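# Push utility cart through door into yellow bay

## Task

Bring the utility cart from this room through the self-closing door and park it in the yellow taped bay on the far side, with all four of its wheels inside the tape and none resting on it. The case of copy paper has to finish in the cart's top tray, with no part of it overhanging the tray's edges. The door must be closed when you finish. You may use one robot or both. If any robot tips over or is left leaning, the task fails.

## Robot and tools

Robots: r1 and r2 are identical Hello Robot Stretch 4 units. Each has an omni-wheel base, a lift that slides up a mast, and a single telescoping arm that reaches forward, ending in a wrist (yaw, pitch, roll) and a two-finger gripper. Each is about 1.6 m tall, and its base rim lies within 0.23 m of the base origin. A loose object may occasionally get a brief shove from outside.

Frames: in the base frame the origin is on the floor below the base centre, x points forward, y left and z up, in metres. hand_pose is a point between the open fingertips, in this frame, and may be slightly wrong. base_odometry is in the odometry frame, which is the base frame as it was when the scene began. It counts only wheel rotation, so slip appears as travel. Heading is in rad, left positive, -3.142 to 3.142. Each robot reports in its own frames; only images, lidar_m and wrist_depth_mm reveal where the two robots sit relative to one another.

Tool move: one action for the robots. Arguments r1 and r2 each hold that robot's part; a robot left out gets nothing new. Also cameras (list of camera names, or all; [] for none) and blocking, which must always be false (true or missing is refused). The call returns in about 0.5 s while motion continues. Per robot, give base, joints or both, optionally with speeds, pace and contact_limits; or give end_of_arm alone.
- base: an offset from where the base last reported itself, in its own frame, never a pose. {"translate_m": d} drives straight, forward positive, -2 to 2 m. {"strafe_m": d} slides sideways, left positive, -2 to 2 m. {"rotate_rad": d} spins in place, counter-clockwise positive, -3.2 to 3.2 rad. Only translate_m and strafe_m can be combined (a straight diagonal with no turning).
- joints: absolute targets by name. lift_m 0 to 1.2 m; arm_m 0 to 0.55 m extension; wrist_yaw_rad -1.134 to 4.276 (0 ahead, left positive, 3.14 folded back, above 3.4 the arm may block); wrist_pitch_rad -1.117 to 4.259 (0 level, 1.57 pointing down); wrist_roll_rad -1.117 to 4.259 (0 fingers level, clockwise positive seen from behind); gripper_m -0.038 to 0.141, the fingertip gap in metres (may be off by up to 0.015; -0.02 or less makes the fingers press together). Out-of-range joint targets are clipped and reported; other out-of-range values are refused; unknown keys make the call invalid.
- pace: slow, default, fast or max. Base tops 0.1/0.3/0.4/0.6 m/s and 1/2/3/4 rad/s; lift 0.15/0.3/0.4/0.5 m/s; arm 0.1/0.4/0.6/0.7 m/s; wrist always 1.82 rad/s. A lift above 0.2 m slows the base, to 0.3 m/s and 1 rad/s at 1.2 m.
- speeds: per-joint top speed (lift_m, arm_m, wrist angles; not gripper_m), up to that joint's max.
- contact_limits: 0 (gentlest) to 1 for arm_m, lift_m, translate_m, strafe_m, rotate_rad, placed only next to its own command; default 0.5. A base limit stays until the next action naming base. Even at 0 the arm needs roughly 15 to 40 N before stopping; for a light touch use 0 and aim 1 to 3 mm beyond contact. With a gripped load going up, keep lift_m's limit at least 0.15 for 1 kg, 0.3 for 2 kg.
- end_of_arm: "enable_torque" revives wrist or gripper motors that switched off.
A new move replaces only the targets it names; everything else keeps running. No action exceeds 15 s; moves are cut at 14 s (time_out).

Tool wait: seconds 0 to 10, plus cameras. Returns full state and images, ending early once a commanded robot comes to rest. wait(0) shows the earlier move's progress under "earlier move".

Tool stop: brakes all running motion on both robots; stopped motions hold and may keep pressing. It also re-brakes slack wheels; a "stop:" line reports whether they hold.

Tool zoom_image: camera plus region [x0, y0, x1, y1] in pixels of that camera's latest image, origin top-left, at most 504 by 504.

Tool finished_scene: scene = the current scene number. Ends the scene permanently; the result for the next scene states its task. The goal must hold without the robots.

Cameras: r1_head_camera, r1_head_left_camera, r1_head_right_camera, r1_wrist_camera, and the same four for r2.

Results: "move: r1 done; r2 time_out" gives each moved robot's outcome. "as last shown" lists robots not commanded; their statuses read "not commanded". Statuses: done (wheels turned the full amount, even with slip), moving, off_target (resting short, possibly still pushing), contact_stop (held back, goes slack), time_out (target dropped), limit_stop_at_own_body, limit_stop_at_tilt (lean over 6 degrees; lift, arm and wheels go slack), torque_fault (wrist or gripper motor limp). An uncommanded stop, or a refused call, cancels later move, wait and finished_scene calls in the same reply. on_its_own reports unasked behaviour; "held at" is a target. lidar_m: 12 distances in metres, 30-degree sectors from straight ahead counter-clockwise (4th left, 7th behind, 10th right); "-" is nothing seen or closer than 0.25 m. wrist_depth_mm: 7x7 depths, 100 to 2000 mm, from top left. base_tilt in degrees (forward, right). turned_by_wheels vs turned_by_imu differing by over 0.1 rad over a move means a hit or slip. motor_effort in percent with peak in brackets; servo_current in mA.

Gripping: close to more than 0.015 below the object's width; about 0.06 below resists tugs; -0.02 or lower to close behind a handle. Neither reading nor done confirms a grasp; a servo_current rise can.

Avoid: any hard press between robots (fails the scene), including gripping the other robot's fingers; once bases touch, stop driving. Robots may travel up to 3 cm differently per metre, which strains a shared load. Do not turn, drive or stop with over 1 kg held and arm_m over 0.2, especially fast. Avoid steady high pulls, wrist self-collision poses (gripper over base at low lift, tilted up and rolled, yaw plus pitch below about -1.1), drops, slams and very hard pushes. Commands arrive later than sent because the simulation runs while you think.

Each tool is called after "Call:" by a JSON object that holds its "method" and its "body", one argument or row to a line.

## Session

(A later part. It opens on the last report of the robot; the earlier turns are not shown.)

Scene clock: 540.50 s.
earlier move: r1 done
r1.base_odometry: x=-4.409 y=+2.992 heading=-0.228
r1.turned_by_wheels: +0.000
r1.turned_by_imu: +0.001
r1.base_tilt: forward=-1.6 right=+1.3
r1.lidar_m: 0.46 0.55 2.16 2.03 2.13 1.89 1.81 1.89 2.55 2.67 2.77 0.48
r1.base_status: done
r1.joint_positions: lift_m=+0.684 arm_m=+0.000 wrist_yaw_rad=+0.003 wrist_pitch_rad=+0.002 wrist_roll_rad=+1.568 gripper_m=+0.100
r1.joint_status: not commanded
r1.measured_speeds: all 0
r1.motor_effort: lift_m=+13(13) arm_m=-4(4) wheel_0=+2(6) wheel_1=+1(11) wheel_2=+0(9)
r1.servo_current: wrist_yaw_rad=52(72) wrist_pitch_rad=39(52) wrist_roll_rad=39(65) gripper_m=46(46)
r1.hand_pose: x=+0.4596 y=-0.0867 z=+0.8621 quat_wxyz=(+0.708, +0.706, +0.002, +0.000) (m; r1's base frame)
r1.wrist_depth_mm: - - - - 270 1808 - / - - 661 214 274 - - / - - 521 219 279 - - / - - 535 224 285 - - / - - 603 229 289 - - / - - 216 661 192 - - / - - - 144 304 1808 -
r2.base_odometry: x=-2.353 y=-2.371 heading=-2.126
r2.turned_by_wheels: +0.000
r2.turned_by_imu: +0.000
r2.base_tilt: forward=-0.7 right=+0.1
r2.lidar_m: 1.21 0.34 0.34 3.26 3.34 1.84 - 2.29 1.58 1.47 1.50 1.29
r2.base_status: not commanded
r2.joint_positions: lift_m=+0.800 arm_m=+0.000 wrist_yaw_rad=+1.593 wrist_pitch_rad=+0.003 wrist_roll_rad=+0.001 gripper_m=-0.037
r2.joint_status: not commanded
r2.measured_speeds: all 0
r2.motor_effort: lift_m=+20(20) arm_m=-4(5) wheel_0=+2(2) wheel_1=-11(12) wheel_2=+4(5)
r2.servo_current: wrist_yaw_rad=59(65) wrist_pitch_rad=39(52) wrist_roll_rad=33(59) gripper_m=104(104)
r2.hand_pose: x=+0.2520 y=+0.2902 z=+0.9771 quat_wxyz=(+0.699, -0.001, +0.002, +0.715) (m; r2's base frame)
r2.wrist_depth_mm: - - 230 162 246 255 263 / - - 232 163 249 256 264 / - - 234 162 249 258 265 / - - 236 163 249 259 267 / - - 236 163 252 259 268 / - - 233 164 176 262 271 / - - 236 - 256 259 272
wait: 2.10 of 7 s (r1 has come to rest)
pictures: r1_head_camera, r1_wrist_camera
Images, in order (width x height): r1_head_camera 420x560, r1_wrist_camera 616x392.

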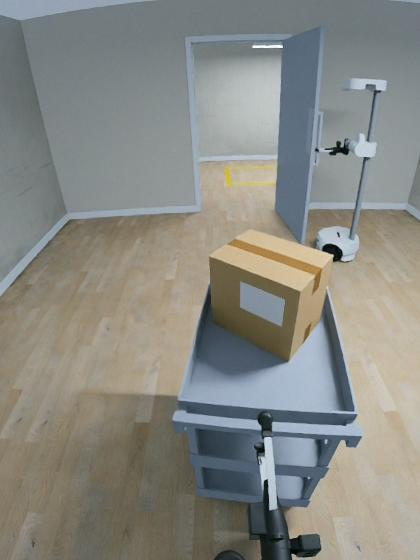

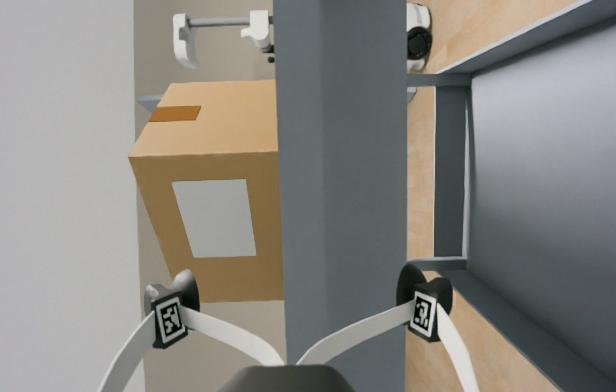

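Call:
{"method": "move", "body": {
  "blocking": false,
  "cameras": [],
  "r1": {"base":{"translate_m":0.06},"pace":"slow","contact_limits":{"translate_m":0.2}}
}}

Call:
{"method": "wait", "body": {
  "seconds": 3,
  "cameras": []
}}

Call:
{"method": "move", "body": {
  "blocking": false,
  "cameras": [],
  "r1": {"joints":{"gripper_m":-0.038}}
}}

Call:
{"method": "wait", "body": {
  "seconds": 3,
  "cameras": ["r1_head_camera","r1_wrist_camera"]
}}

Scene clock: 546.33 s.
move: r1 moving
r1.base_odometry: x=-4.396 y=+2.990 heading=-0.228
r1.turned_by_wheels: +0.000
r1.turned_by_imu: +0.000
r1.base_tilt: forward=-1.6 right=+1.3
r1.lidar_m: 0.45 0.50 2.17 2.02 2.12 1.90 1.82 1.92 2.59 2.67 2.75 0.47
r1.base_status: translate_m moving
r1.joint_positions: lift_m=+0.684 arm_m=+0.000 wrist_yaw_rad=+0.003 wrist_pitch_rad=+0.002 wrist_roll_rad=+1.568 gripper_m=+0.100
r1.joint_status: not commanded
r1.measured_speeds: translate_m=+0.048 strafe_m=+0.001 rotate_rad=-0.001 lift_m=+0.000 arm_m=+0.000 wrist_yaw_rad=+0.000 wrist_pitch_rad=+0.000 wrist_roll_rad=+0.000
r1.motor_effort: lift_m=+13(13) arm_m=-4(4) wheel_0=+5(6) wheel_1=+5(7) wheel_2=-5(7)
r1.servo_current: wrist_yaw_rad=26(65) wrist_pitch_rad=39(46) wrist_roll_rad=59(65) gripper_m=46(46)
r1.contact_limits: translate_m 0.2
r1.hand_pose: x=+0.4596 y=-0.0867 z=+0.8621 quat_wxyz=(+0.708, +0.706, +0.002, +0.000) (m; r1's base frame)
r1.wrist_depth_mm: - - - 258 258 1863 - / - - 647 263 264 - - / - - 504 484 268 - - / - - 525 213 274 - - / - - 591 218 278 - - / - - 215 224 191 - - / - - - 144 291 1863 -
r2: as last shown
r2.base_tilt: forward=-0.6 right=+0.1
r2.lidar_m: 1.19 0.34 0.32 3.26 3.36 1.84 - 2.29 1.58 1.47 1.50 1.29
r2.motor_effort: lift_m=+20(20) arm_m=-4(4) wheel_0=+2(2) wheel_1=-11(12) wheel_2=+4(5)
r2.servo_current: wrist_yaw_rad=72(72) wrist_pitch_rad=39(52) wrist_roll_rad=52(65) gripper_m=98(104)
r2.wrist_depth_mm: - - 231 162 246 254 264 / - - 232 163 248 255 265 / - - 233 162 250 257 266 / - - 235 162 250 259 267 / - - 236 163 251 260 268 / - - 233 164 176 262 271 / - - 236 - 256 259 272
pictures: none
No camera images: "cameras" was empty.

Scene clock: 547.67 s.
earlier move: r1 done
r1.base_odometry: x=-4.350 y=+2.979 heading=-0.227
r1.turned_by_wheels: +0.000
r1.turned_by_imu: +0.000
r1.base_tilt: forward=-1.5 right=+1.3
r1.lidar_m: 0.41 0.46 2.15 2.02 2.14 1.98 1.86 1.98 2.66 2.66 2.76 0.42
r1.base_status: done
r1.joint_positions: lift_m=+0.684 arm_m=+0.000 wrist_yaw_rad=+0.003 wrist_pitch_rad=+0.002 wrist_roll_rad=+1.568 gripper_m=+0.100
r1.joint_status: not commanded
r1.measured_speeds: all 0
r1.motor_effort: lift_m=+13(13) arm_m=+4(4) wheel_0=+4(7) wheel_1=+4(7) wheel_2=-2(7)
r1.servo_current: wrist_yaw_rad=46(65) wrist_pitch_rad=39(52) wrist_roll_rad=72(72) gripper_m=39(52)
r1.contact_limits: translate_m 0.2
r1.hand_pose: x=+0.4595 y=-0.0867 z=+0.8621 quat_wxyz=(+0.708, +0.706, +0.002, +0.000) (m; r1's base frame)
r1.wrist_depth_mm: - - - - 224 1756 - / - - 585 170 227 - - / - 488 462 229 232 - - / - 512 492 236 238 - - / - - 554 181 242 - - / - - 215 184 193 - - / - - - 144 251 1708 -
r2.base_odometry: x=-2.353 y=-2.371 heading=-2.126
r2.turned_by_wheels: +0.000
r2.turned_by_imu: +0.000
r2.base_tilt: forward=-0.7 right=+0.1
r2.lidar_m: 1.19 0.33 0.32 3.26 3.36 1.81 - 2.29 1.57 1.48 1.51 1.29
r2.base_status: not commanded
r2.joint_positions: lift_m=+0.800 arm_m=+0.000 wrist_yaw_rad=+1.593 wrist_pitch_rad=+0.003 wrist_roll_rad=+0.001 gripper_m=-0.037
r2.joint_status: not commanded
r2.measured_speeds: all 0
r2.motor_effort: lift_m=+20(20) arm_m=-4(5) wheel_0=+2(2) wheel_1=-11(12) wheel_2=+4(5)
r2.servo_current: wrist_yaw_rad=52(72) wrist_pitch_rad=46(52) wrist_roll_rad=46(65) gripper_m=98(104)
r2.hand_pose: x=+0.2520 y=+0.2902 z=+0.9771 quat_wxyz=(+0.699, -0.001, +0.002, +0.715) (m; r2's base frame)
r2.wrist_depth_mm: - - 230 162 247 255 264 / - - 231 163 249 255 264 / - - 233 161 249 257 265 / - - 234 162 250 259 267 / - - 236 163 252 260 268 / - - 234 164 176 262 271 / - - 236 - 256 259 271
wait: 1.33 of 3 s (r1 has come to rest)
pictures: none
No camera images: "cameras" was empty.

Scene clock: 548.17 s.
move: r1 moving
r1.base_odometry: x=-4.350 y=+2.979 heading=-0.227
r1.turned_by_wheels: +0.000
r1.turned_by_imu: +0.000
r1.base_tilt: forward=-1.6 right=+1.3
r1.lidar_m: 0.42 0.43 2.17 2.02 2.13 1.98 1.87 1.97 2.64 2.65 2.76 0.43
r1.base_status: not commanded
r1.joint_positions: lift_m=+0.684 arm_m=+0.000 wrist_yaw_rad=+0.003 wrist_pitch_rad=+0.002 wrist_roll_rad=+1.568 gripper_m=+0.084
r1.joint_status: gripper_m moving
r1.measured_speeds: all 0
r1.motor_effort: lift_m=+13(13) arm_m=+4(4) wheel_0=+3(4) wheel_1=+4(4) wheel_2=-2(2)
r1.servo_current: wrist_yaw_rad=46(65) wrist_pitch_rad=46(46) wrist_roll_rad=39(59) gripper_m=85(85)
r1.contact_limits: translate_m 0.2
r1.hand_pose: x=+0.4595 y=-0.0867 z=+0.8621 quat_wxyz=(+0.708, +0.706, +0.002, +0.000) (m; r1's base frame)
r1.wrist_depth_mm: - - - - 224 1708 - / - - 597 170 228 - - / - 484 462 231 233 - - / - 512 496 235 237 - - / - - 549 180 242 - - / - - 212 183 195 - - / - - - 139 251 1661 -
r2: as last shown
r2.base_tilt: forward=-0.6 right=+0.1
r2.lidar_m: 1.17 0.32 0.32 3.26 3.33 1.83 - 2.30 1.55 1.48 1.51 1.30
r2.servo_current: wrist_yaw_rad=65(65) wrist_pitch_rad=39(46) wrist_roll_rad=46(59) gripper_m=98(104)
r2.wrist_depth_mm: - - 231 162 246 256 263 / - - 232 163 248 257 265 / - - 234 162 250 257 265 / - - 234 162 250 259 266 / - - 236 163 252 260 270 / - - 233 164 176 262 272 / - - 236 - 256 259 272
pictures: none
No camera images: "cameras" was empty.

Scene clock: 549.70 s.
earlier move: r1 done
r1.base_odometry: x=-4.350 y=+2.979 heading=-0.227
r1.turned_by_wheels: +0.000
r1.turned_by_imu: +0.000
r1.base_tilt: forward=-1.6 right=+1.2
r1.lidar_m: 0.42 0.44 2.15 2.01 2.12 1.98 1.87 1.96 2.66 2.68 2.75 0.42
r1.base_status: not commanded
r1.joint_positions: lift_m=+0.684 arm_m=+0.000 wrist_yaw_rad=+0.003 wrist_pitch_rad=+0.003 wrist_roll_rad=+1.568 gripper_m=-0.037
r1.joint_status: all done
r1.measured_speeds: all 0
r1.motor_effort: lift_m=+14(14) arm_m=-4(4) wheel_0=+3(4) wheel_1=+3(4) wheel_2=+1(2)
r1.servo_current: wrist_yaw_rad=39(72) wrist_pitch_rad=39(52) wrist_roll_rad=46(65) gripper_m=78(208)
r1.contact_limits: translate_m 0.2
r1.hand_pose: x=+0.4595 y=-0.0867 z=+0.8617 quat_wxyz=(+0.708, +0.706, +0.002, +0.000) (m; r1's base frame)
r1.wrist_depth_mm: - - - 211 213 1576 - / - - 564 159 216 - - / - 466 452 219 222 - - / - 488 480 165 227 - - / - - 535 170 231 - - / - - 206 191 181 778 - / - 156 - 151 241 137 -
r2.base_odometry: x=-2.353 y=-2.371 heading=-2.126
r2.turned_by_wheels: +0.000
r2.turned_by_imu: +0.000
r2.base_tilt: forward=-0.7 right=+0.0
r2.lidar_m: 1.19 0.34 0.33 3.26 3.34 1.84 - 2.32 1.59 1.47 1.52 1.30
r2.base_status: not commanded
r2.joint_positions: lift_m=+0.800 arm_m=+0.000 wrist_yaw_rad=+1.593 wrist_pitch_rad=+0.003 wrist_roll_rad=+0.001 gripper_m=-0.037
r2.joint_status: not commanded
r2.measured_speeds: all 0
r2.motor_effort: lift_m=+20(20) arm_m=-4(5) wheel_0=+2(2) wheel_1=-11(12) wheel_2=+4(5)
r2.servo_current: wrist_yaw_rad=52(65) wrist_pitch_rad=39(46) wrist_roll_rad=52(59) gripper_m=98(104)
r2.hand_pose: x=+0.2520 y=+0.2902 z=+0.9771 quat_wxyz=(+0.699, -0.001, +0.002, +0.715) (m; r2's base frame)
r2.wrist_depth_mm: - - 232 161 247 255 263 / - - 232 163 247 256 265 / - - 234 162 250 257 266 / - - 235 162 248 258 267 / - - 236 163 253 260 267 / - - 233 164 176 260 270 / - - 236 - 256 260 272
wait: 1.53 of 3 s (r1 has come to rest)
pictures: r1_head_camera, r1_wrist_camera
Images, in order (width x height): r1_head_camera 420x560, r1_wrist_camera 616x392.

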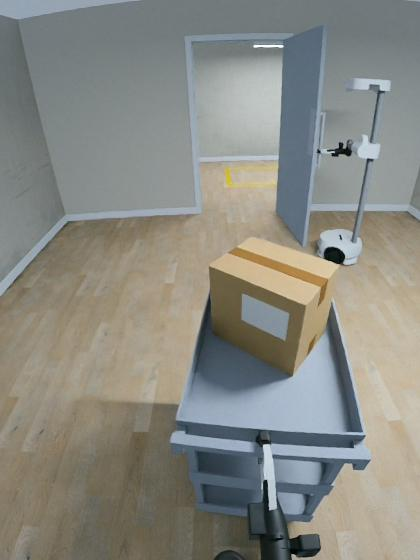

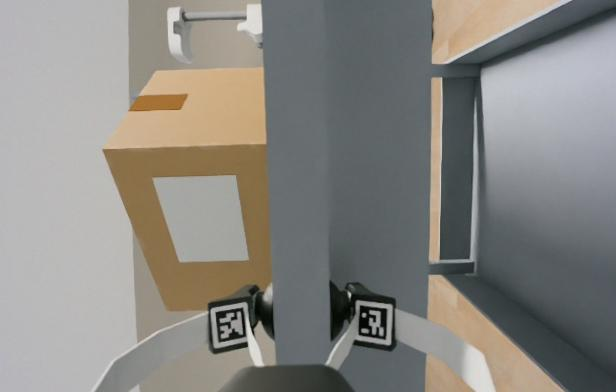

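Call:
{"method": "move", "body": {
  "blocking": false,
  "cameras": [],
  "r1": {"base":{"translate_m":0.6,"strafe_m":0.07},"pace":"slow"}
}}

Call:
{"method": "wait", "body": {
  "seconds": 8,
  "cameras": ["r1_head_camera"]
}}

Call:
{"method": "move", "body": {
  "blocking": false,
  "cameras": [],
  "r1": {"base":{"rotate_rad":-0.1},"pace":"slow"}
}}

Call:
{"method": "wait", "body": {
  "seconds": 3,
  "cameras": ["r1_head_camera","r1_wrist_camera"]
}}

Scene clock: 571.50 s.
move: r1 moving
r1.base_odometry: x=-4.338 y=+2.978 heading=-0.227
r1.turned_by_wheels: +0.000
r1.turned_by_imu: +0.000
r1.base_tilt: forward=-1.6 right=+1.3
r1.lidar_m: 0.39 0.40 2.16 2.03 2.14 1.97 1.88 1.97 2.70 2.68 2.76 0.41
r1.base_status: translate_m moving; strafe_m moving
r1.joint_positions: lift_m=+0.684 arm_m=+0.000 wrist_yaw_rad=+0.003 wrist_pitch_rad=+0.004 wrist_roll_rad=+1.568 gripper_m=-0.037
r1.joint_status: not commanded
r1.measured_speeds: translate_m=+0.045 strafe_m=+0.007 rotate_rad=-0.003 lift_m=+0.000 arm_m=+0.000 wrist_yaw_rad=+0.000 wrist_pitch_rad=+0.004 wrist_roll_rad=+0.000
r1.motor_effort: lift_m=+14(14) arm_m=+2(4) wheel_0=+10(10) wheel_1=+5(6) wheel_2=-8(8)
r1.servo_current: wrist_yaw_rad=52(59) wrist_pitch_rad=46(46) wrist_roll_rad=46(65) gripper_m=65(85)
r1.hand_pose: x=+0.4594 y=-0.0867 z=+0.8613 quat_wxyz=(+0.708, +0.706, +0.002, -0.001) (m; r1's base frame)
r1.wrist_depth_mm: - - - 151 208 1618 - / - - 564 153 212 - - / - 436 439 155 214 - - / - 477 469 158 219 - - / - - 535 160 224 - - / - - 574 - 182 - - / - - 183 126 232 140 -
r2: as last shown
r2.base_tilt: forward=-0.6 right=+0.0
r2.lidar_m: 1.19 0.33 0.32 3.27 3.31 1.82 - 2.33 1.55 1.48 1.52 1.29
r2.motor_effort: lift_m=+20(20) arm_m=-4(4) wheel_0=+2(2) wheel_1=-11(12) wheel_2=+4(5)
r2.servo_current: wrist_yaw_rad=59(59) wrist_pitch_rad=39(46) wrist_roll_rad=59(59) gripper_m=98(104)
r2.wrist_depth_mm: - - 230 162 247 254 264 / - - 232 163 248 255 265 / - - 234 161 250 257 265 / - - 235 162 249 259 266 / - - 236 163 252 262 268 / - - 233 164 176 260 271 / - - 236 - 256 260 272
pictures: none
No camera images: "cameras" was empty.

Scene clock: 578.33 s.
earlier move: r1 done
r1.base_odometry: x=-3.750 y=+2.912 heading=-0.227
r1.turned_by_wheels: +0.000
r1.turned_by_imu: +0.001
r1.base_tilt: forward=-1.6 right=+1.3
r1.lidar_m: 0.40 2.91 2.11 1.98 2.04 2.59 2.48 2.57 2.85 2.72 2.83 0.35
r1.base_status: done
r1.joint_positions: lift_m=+0.684 arm_m=+0.000 wrist_yaw_rad=+0.001 wrist_pitch_rad=+0.006 wrist_roll_rad=+1.568 gripper_m=-0.037
r1.joint_status: not commanded
r1.measured_speeds: all 0
r1.motor_effort: lift_m=+15(15) arm_m=+4(5) wheel_0=+5(11) wheel_1=+3(7) wheel_2=-1(8)
r1.servo_current: wrist_yaw_rad=52(78) wrist_pitch_rad=46(59) wrist_roll_rad=39(65) gripper_m=65(85)
r1.hand_pose: x=+0.4593 y=-0.0873 z=+0.8608 quat_wxyz=(+0.708, +0.706, +0.002, -0.002) (m; r1's base frame)
r1.wrist_depth_mm: - 355 362 - 148 146 - / - 407 410 - 158 158 - / - 559 512 105 174 - - / - - - 116 191 - - / - - - - 213 1576 - / - - 210 153 180 1618 1281 / - - 183 - 179 357 1205
r2.base_odometry: x=-2.353 y=-2.371 heading=-2.126
r2.turned_by_wheels: +0.000
r2.turned_by_imu: +0.001
r2.base_tilt: forward=-0.7 right=+0.0
r2.lidar_m: 1.18 0.31 0.32 3.27 3.36 1.37 - 2.29 1.58 1.45 1.52 1.30
r2.base_status: not commanded
r2.joint_positions: lift_m=+0.800 arm_m=+0.000 wrist_yaw_rad=+1.593 wrist_pitch_rad=+0.003 wrist_roll_rad=+0.001 gripper_m=-0.037
r2.joint_status: not commanded
r2.measured_speeds: all 0
r2.motor_effort: lift_m=+20(20) arm_m=-4(5) wheel_0=+2(2) wheel_1=-11(12) wheel_2=+4(5)
r2.servo_current: wrist_yaw_rad=65(65) wrist_pitch_rad=39(52) wrist_roll_rad=46(59) gripper_m=91(111)
r2.hand_pose: x=+0.2520 y=+0.2902 z=+0.9771 quat_wxyz=(+0.699, -0.001, +0.002, +0.715) (m; r2's base frame)
r2.wrist_depth_mm: - - 231 161 246 254 263 / - - 232 163 248 256 264 / - - 232 162 249 257 266 / - - 234 163 250 260 267 / - - 236 163 251 260 268 / - - 233 164 176 260 270 / - - 236 - 255 259 273
wait: 6.83 of 8 s (r1 has come to rest)
pictures: r1_head_camera
Images, in order (width x height): r1_head_camera 420x560.

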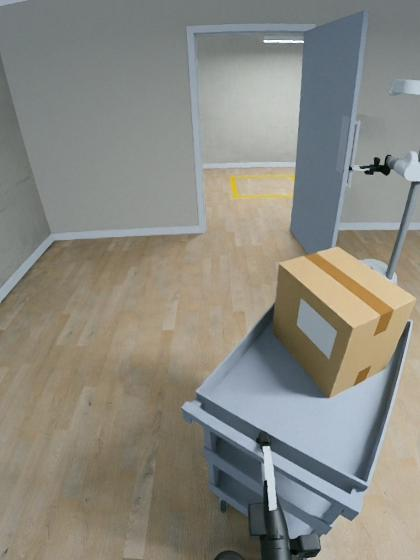

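Scene clock: 578.83 s.
move: r1 moving
r1.base_odometry: x=-3.750 y=+2.912 heading=-0.318
r1.turned_by_wheels: -0.091
r1.turned_by_imu: -0.091
r1.base_tilt: forward=-1.5 right=+1.3
r1.lidar_m: 0.43 3.21 2.14 1.97 1.99 2.59 2.48 2.54 2.93 2.73 2.76 0.37
r1.base_status: rotate_rad moving
r1.joint_positions: lift_m=+0.684 arm_m=+0.000 wrist_yaw_rad=+0.004 wrist_pitch_rad=+0.006 wrist_roll_rad=+1.568 gripper_m=-0.037
r1.joint_status: not commanded
r1.measured_speeds: translate_m=+0.001 strafe_m=-0.002 rotate_rad=-0.154 lift_m=+0.000 arm_m=+0.002 wrist_yaw_rad=-0.023 wrist_pitch_rad=+0.001 wrist_roll_rad=+0.000
r1.motor_effort: lift_m=+15(15) arm_m=+4(4) wheel_0=+6(13) wheel_1=+3(7) wheel_2=+4(6)
r1.servo_current: wrist_yaw_rad=59(72) wrist_pitch_rad=46(52) wrist_roll_rad=46(65) gripper_m=59(65)
r1.hand_pose: x=+0.4596 y=-0.0863 z=+0.8608 quat_wxyz=(+0.708, +0.706, +0.003, -0.001) (m; r1's base frame)
r1.wrist_depth_mm: - 418 418 108 166 164 - / - 387 392 115 175 176 - / - 477 462 121 186 - - / - - 569 132 201 - - / - - - - 216 1708 - / - - 210 - 180 1576 - / - - 182 145 252 1464 1281
r2: as last shown
r2.turned_by_imu: +0.000
r2.lidar_m: 1.20 0.34 0.30 3.27 3.34 1.35 - 2.28 1.59 1.48 1.53 1.29
r2.motor_effort: lift_m=+20(20) arm_m=-4(4) wheel_0=+2(2) wheel_1=-11(11) wheel_2=+4(5)
r2.servo_current: wrist_yaw_rad=52(65) wrist_pitch_rad=46(46) wrist_roll_rad=46(46) gripper_m=91(104)
r2.wrist_depth_mm: - - 230 162 246 255 263 / - - 232 163 249 255 265 / - - 233 162 250 257 264 / - - 235 162 249 258 267 / - - 236 163 252 259 270 / - - 234 164 176 260 270 / - - 236 - 255 260 272
pictures: none
No camera images: "cameras" was empty.

Scene clock: 579.27 s.
earlier move: r1 done
r1.base_odometry: x=-3.750 y=+2.912 heading=-0.326
r1.turned_by_wheels: -0.008
r1.turned_by_imu: -0.009
r1.base_tilt: forward=-1.6 right=+1.3
r1.lidar_m: 0.42 3.25 2.16 1.98 2.00 2.58 2.49 2.52 2.94 2.72 2.75 0.37
r1.base_status: done
r1.joint_positions: lift_m=+0.684 arm_m=+0.000 wrist_yaw_rad=+0.003 wrist_pitch_rad=+0.006 wrist_roll_rad=+1.568 gripper_m=-0.037
r1.joint_status: not commanded
r1.measured_speeds: all 0
r1.motor_effort: lift_m=+15(15) arm_m=-4(4) wheel_0=+1(13) wheel_1=+2(7) wheel_2=+2(6)
r1.servo_current: wrist_yaw_rad=59(72) wrist_pitch_rad=52(52) wrist_roll_rad=46(65) gripper_m=59(65)
r1.hand_pose: x=+0.4595 y=-0.0866 z=+0.8608 quat_wxyz=(+0.708, +0.706, +0.003, -0.001) (m; r1's base frame)
r1.wrist_depth_mm: - 449 452 116 171 172 - / - 399 399 121 182 - - / - 462 449 - 192 - - / - - 549 - 204 - - / - - - - 218 - - / - - 210 - 181 1618 - / - - 182 126 249 1397 1205
r2.base_odometry: x=-2.353 y=-2.371 heading=-2.126
r2.turned_by_wheels: +0.000
r2.turned_by_imu: +0.000
r2.base_tilt: forward=-0.7 right=+0.1
r2.lidar_m: 1.18 0.33 0.32 3.28 3.37 1.37 - 2.26 1.59 1.47 1.51 1.30
r2.base_status: not commanded
r2.joint_positions: lift_m=+0.800 arm_m=+0.000 wrist_yaw_rad=+1.593 wrist_pitch_rad=+0.003 wrist_roll_rad=+0.001 gripper_m=-0.037
r2.joint_status: not commanded
r2.measured_speeds: all 0
r2.motor_effort: lift_m=+20(20) arm_m=-4(5) wheel_0=+2(2) wheel_1=-11(11) wheel_2=+4(5)
r2.servo_current: wrist_yaw_rad=59(65) wrist_pitch_rad=39(46) wrist_roll_rad=39(59) gripper_m=98(104)
r2.hand_pose: x=+0.2520 y=+0.2902 z=+0.9771 quat_wxyz=(+0.699, -0.001, +0.002, +0.715) (m; r2's base frame)
r2.wrist_depth_mm: - - 231 161 247 255 263 / - - 232 163 248 256 265 / - - 234 162 250 256 265 / - - 235 162 250 260 266 / - - 235 163 251 260 268 / - - 233 164 177 260 270 / - - 236 - 257 260 273
wait: 0.43 of 3 s (r1 has come to rest)
pictures: r1_head_camera, r1_wrist_camera
Images, in order (width x height): r1_head_camera 420x560, r1_wrist_camera 616x392.

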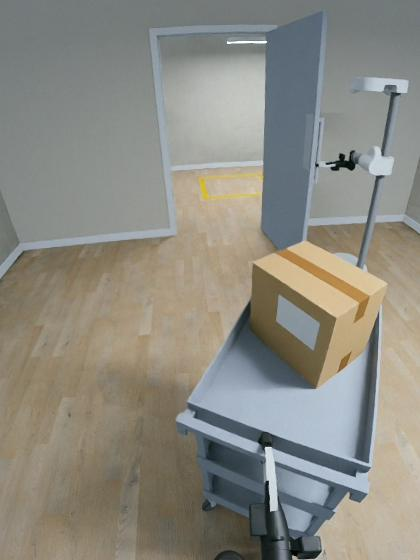

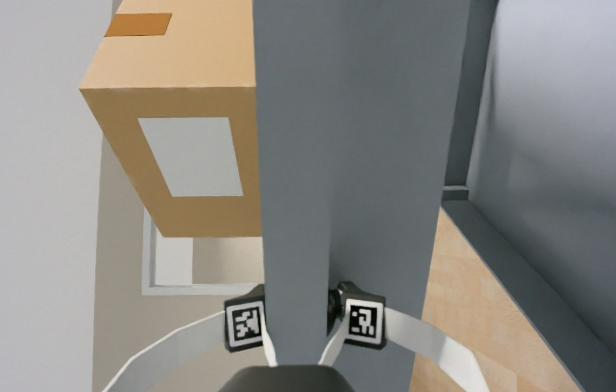

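Call:
{"method": "move", "body": {
  "blocking": false,
  "cameras": [],
  "r1": {"base":{"translate_m":0.36,"strafe_m":-0.18},"pace":"slow"}
}}

Call:
{"method": "wait", "body": {
  "seconds": 8,
  "cameras": ["r1_head_camera","r1_wrist_camera"]
}}

Scene clock: 595.47 s.
move: r1 moving
r1.base_odometry: x=-3.740 y=+2.902 heading=-0.326
r1.turned_by_wheels: +0.001
r1.turned_by_imu: +0.000
r1.base_tilt: forward=-1.6 right=+1.2
r1.lidar_m: 0.40 3.26 2.17 1.99 2.00 2.60 2.50 2.53 2.94 2.73 2.75 0.39
r1.base_status: translate_m moving; strafe_m moving
r1.joint_positions: lift_m=+0.684 arm_m=+0.000 wrist_yaw_rad=+0.003 wrist_pitch_rad=+0.006 wrist_roll_rad=+1.568 gripper_m=-0.037
r1.joint_status: not commanded
r1.measured_speeds: translate_m=+0.048 strafe_m=-0.024 rotate_rad=+0.000 lift_m=+0.000 arm_m=+0.000 wrist_yaw_rad=+0.000 wrist_pitch_rad=+0.000 wrist_roll_rad=+0.000
r1.motor_effort: lift_m=+15(15) arm_m=+1(4) wheel_0=+9(9) wheel_1=+4(7) wheel_2=-6(6)
r1.servo_current: wrist_yaw_rad=33(59) wrist_pitch_rad=46(52) wrist_roll_rad=52(59) gripper_m=59(65)
r1.hand_pose: x=+0.4595 y=-0.0866 z=+0.8608 quat_wxyz=(+0.708, +0.706, +0.003, -0.001) (m; r1's base frame)
r1.wrist_depth_mm: - 459 466 117 173 174 - / - 402 407 121 183 - - / - 445 445 - 193 - - / - - 535 - 204 - - / - - - - 217 - - / - - - - 181 1618 - / - - 182 126 246 1430 1308
r2: as last shown
r2.base_tilt: forward=-0.6 right=+0.0
r2.lidar_m: 1.19 0.32 0.31 3.28 3.34 1.37 - 2.29 1.59 1.49 1.49 1.28
r2.motor_effort: lift_m=+20(20) arm_m=-4(4) wheel_0=+2(2) wheel_1=-11(12) wheel_2=+4(5)
r2.servo_current: wrist_yaw_rad=59(59) wrist_pitch_rad=39(46) wrist_roll_rad=46(52) gripper_m=98(98)
r2.wrist_depth_mm: - - 231 162 246 255 264 / - - 233 163 249 255 265 / - - 232 162 249 257 266 / - - 236 162 250 259 266 / - - 236 163 252 260 270 / - - 232 164 176 260 271 / - - 236 - 255 259 272
pictures: none
No camera images: "cameras" was empty.

Scene clock: 600.17 s.
earlier move: r1 done
r1.base_odometry: x=-3.467 y=+2.626 heading=-0.326
r1.turned_by_wheels: +0.000
r1.turned_by_imu: -0.002
r1.base_tilt: forward=-1.6 right=+1.3
r1.lidar_m: 0.43 3.00 2.40 2.22 2.22 2.85 2.83 2.88 2.71 2.48 2.53 0.39
r1.base_status: done
r1.joint_positions: lift_m=+0.684 arm_m=+0.000 wrist_yaw_rad=+0.000 wrist_pitch_rad=+0.006 wrist_roll_rad=+1.568 gripper_m=-0.037
r1.joint_status: not commanded
r1.measured_speeds: all 0
r1.motor_effort: lift_m=+15(15) arm_m=+4(4) wheel_0=+3(9) wheel_1=+2(7) wheel_2=-3(9)
r1.servo_current: wrist_yaw_rad=59(78) wrist_pitch_rad=39(59) wrist_roll_rad=46(59) gripper_m=65(72)
r1.hand_pose: x=+0.4593 y=-0.0873 z=+0.8608 quat_wxyz=(+0.708, +0.706, +0.002, -0.002) (m; r1's base frame)
r1.wrist_depth_mm: - 539 525 - 183 - - / - 427 436 133 191 - - / - 436 436 - 201 - - / - 539 512 - 210 - - / - - 621 153 220 - - / - - 209 164 181 1756 - / - - 182 - 243 1397 -
r2.base_odometry: x=-2.353 y=-2.371 heading=-2.126
r2.turned_by_wheels: +0.000
r2.turned_by_imu: +0.001
r2.base_tilt: forward=-0.6 right=+0.1
r2.lidar_m: 1.20 0.34 0.33 3.27 3.32 0.95 - 2.29 1.59 1.47 1.54 1.29
r2.base_status: not commanded
r2.joint_positions: lift_m=+0.800 arm_m=+0.000 wrist_yaw_rad=+1.593 wrist_pitch_rad=+0.003 wrist_roll_rad=+0.001 gripper_m=-0.037
r2.joint_status: not commanded
r2.measured_speeds: all 0
r2.motor_effort: lift_m=+20(20) arm_m=-4(5) wheel_0=+2(2) wheel_1=-11(12) wheel_2=+4(5)
r2.servo_current: wrist_yaw_rad=46(72) wrist_pitch_rad=39(52) wrist_roll_rad=46(65) gripper_m=104(104)
r2.hand_pose: x=+0.2520 y=+0.2902 z=+0.9771 quat_wxyz=(+0.699, -0.001, +0.002, +0.715) (m; r2's base frame)
r2.wrist_depth_mm: - - 231 162 246 255 264 / - - 232 163 248 256 264 / - - 234 162 249 257 264 / - - 234 163 249 259 266 / - - 235 163 251 260 268 / - - 232 164 176 260 270 / - - 236 - 255 260 272
wait: 4.70 of 8 s (r1 has come to rest)
pictures: r1_head_camera, r1_wrist_camera
Images, in order (width x height): r1_head_camera 420x560, r1_wrist_camera 616x392.

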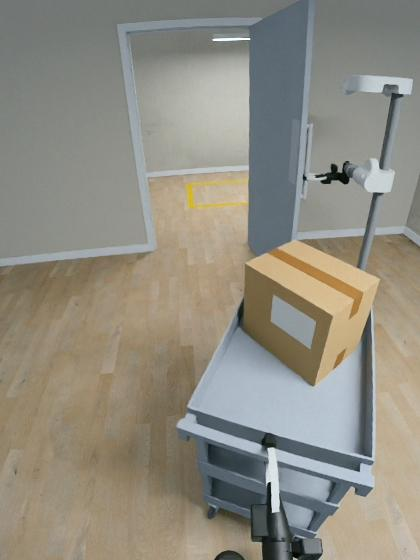

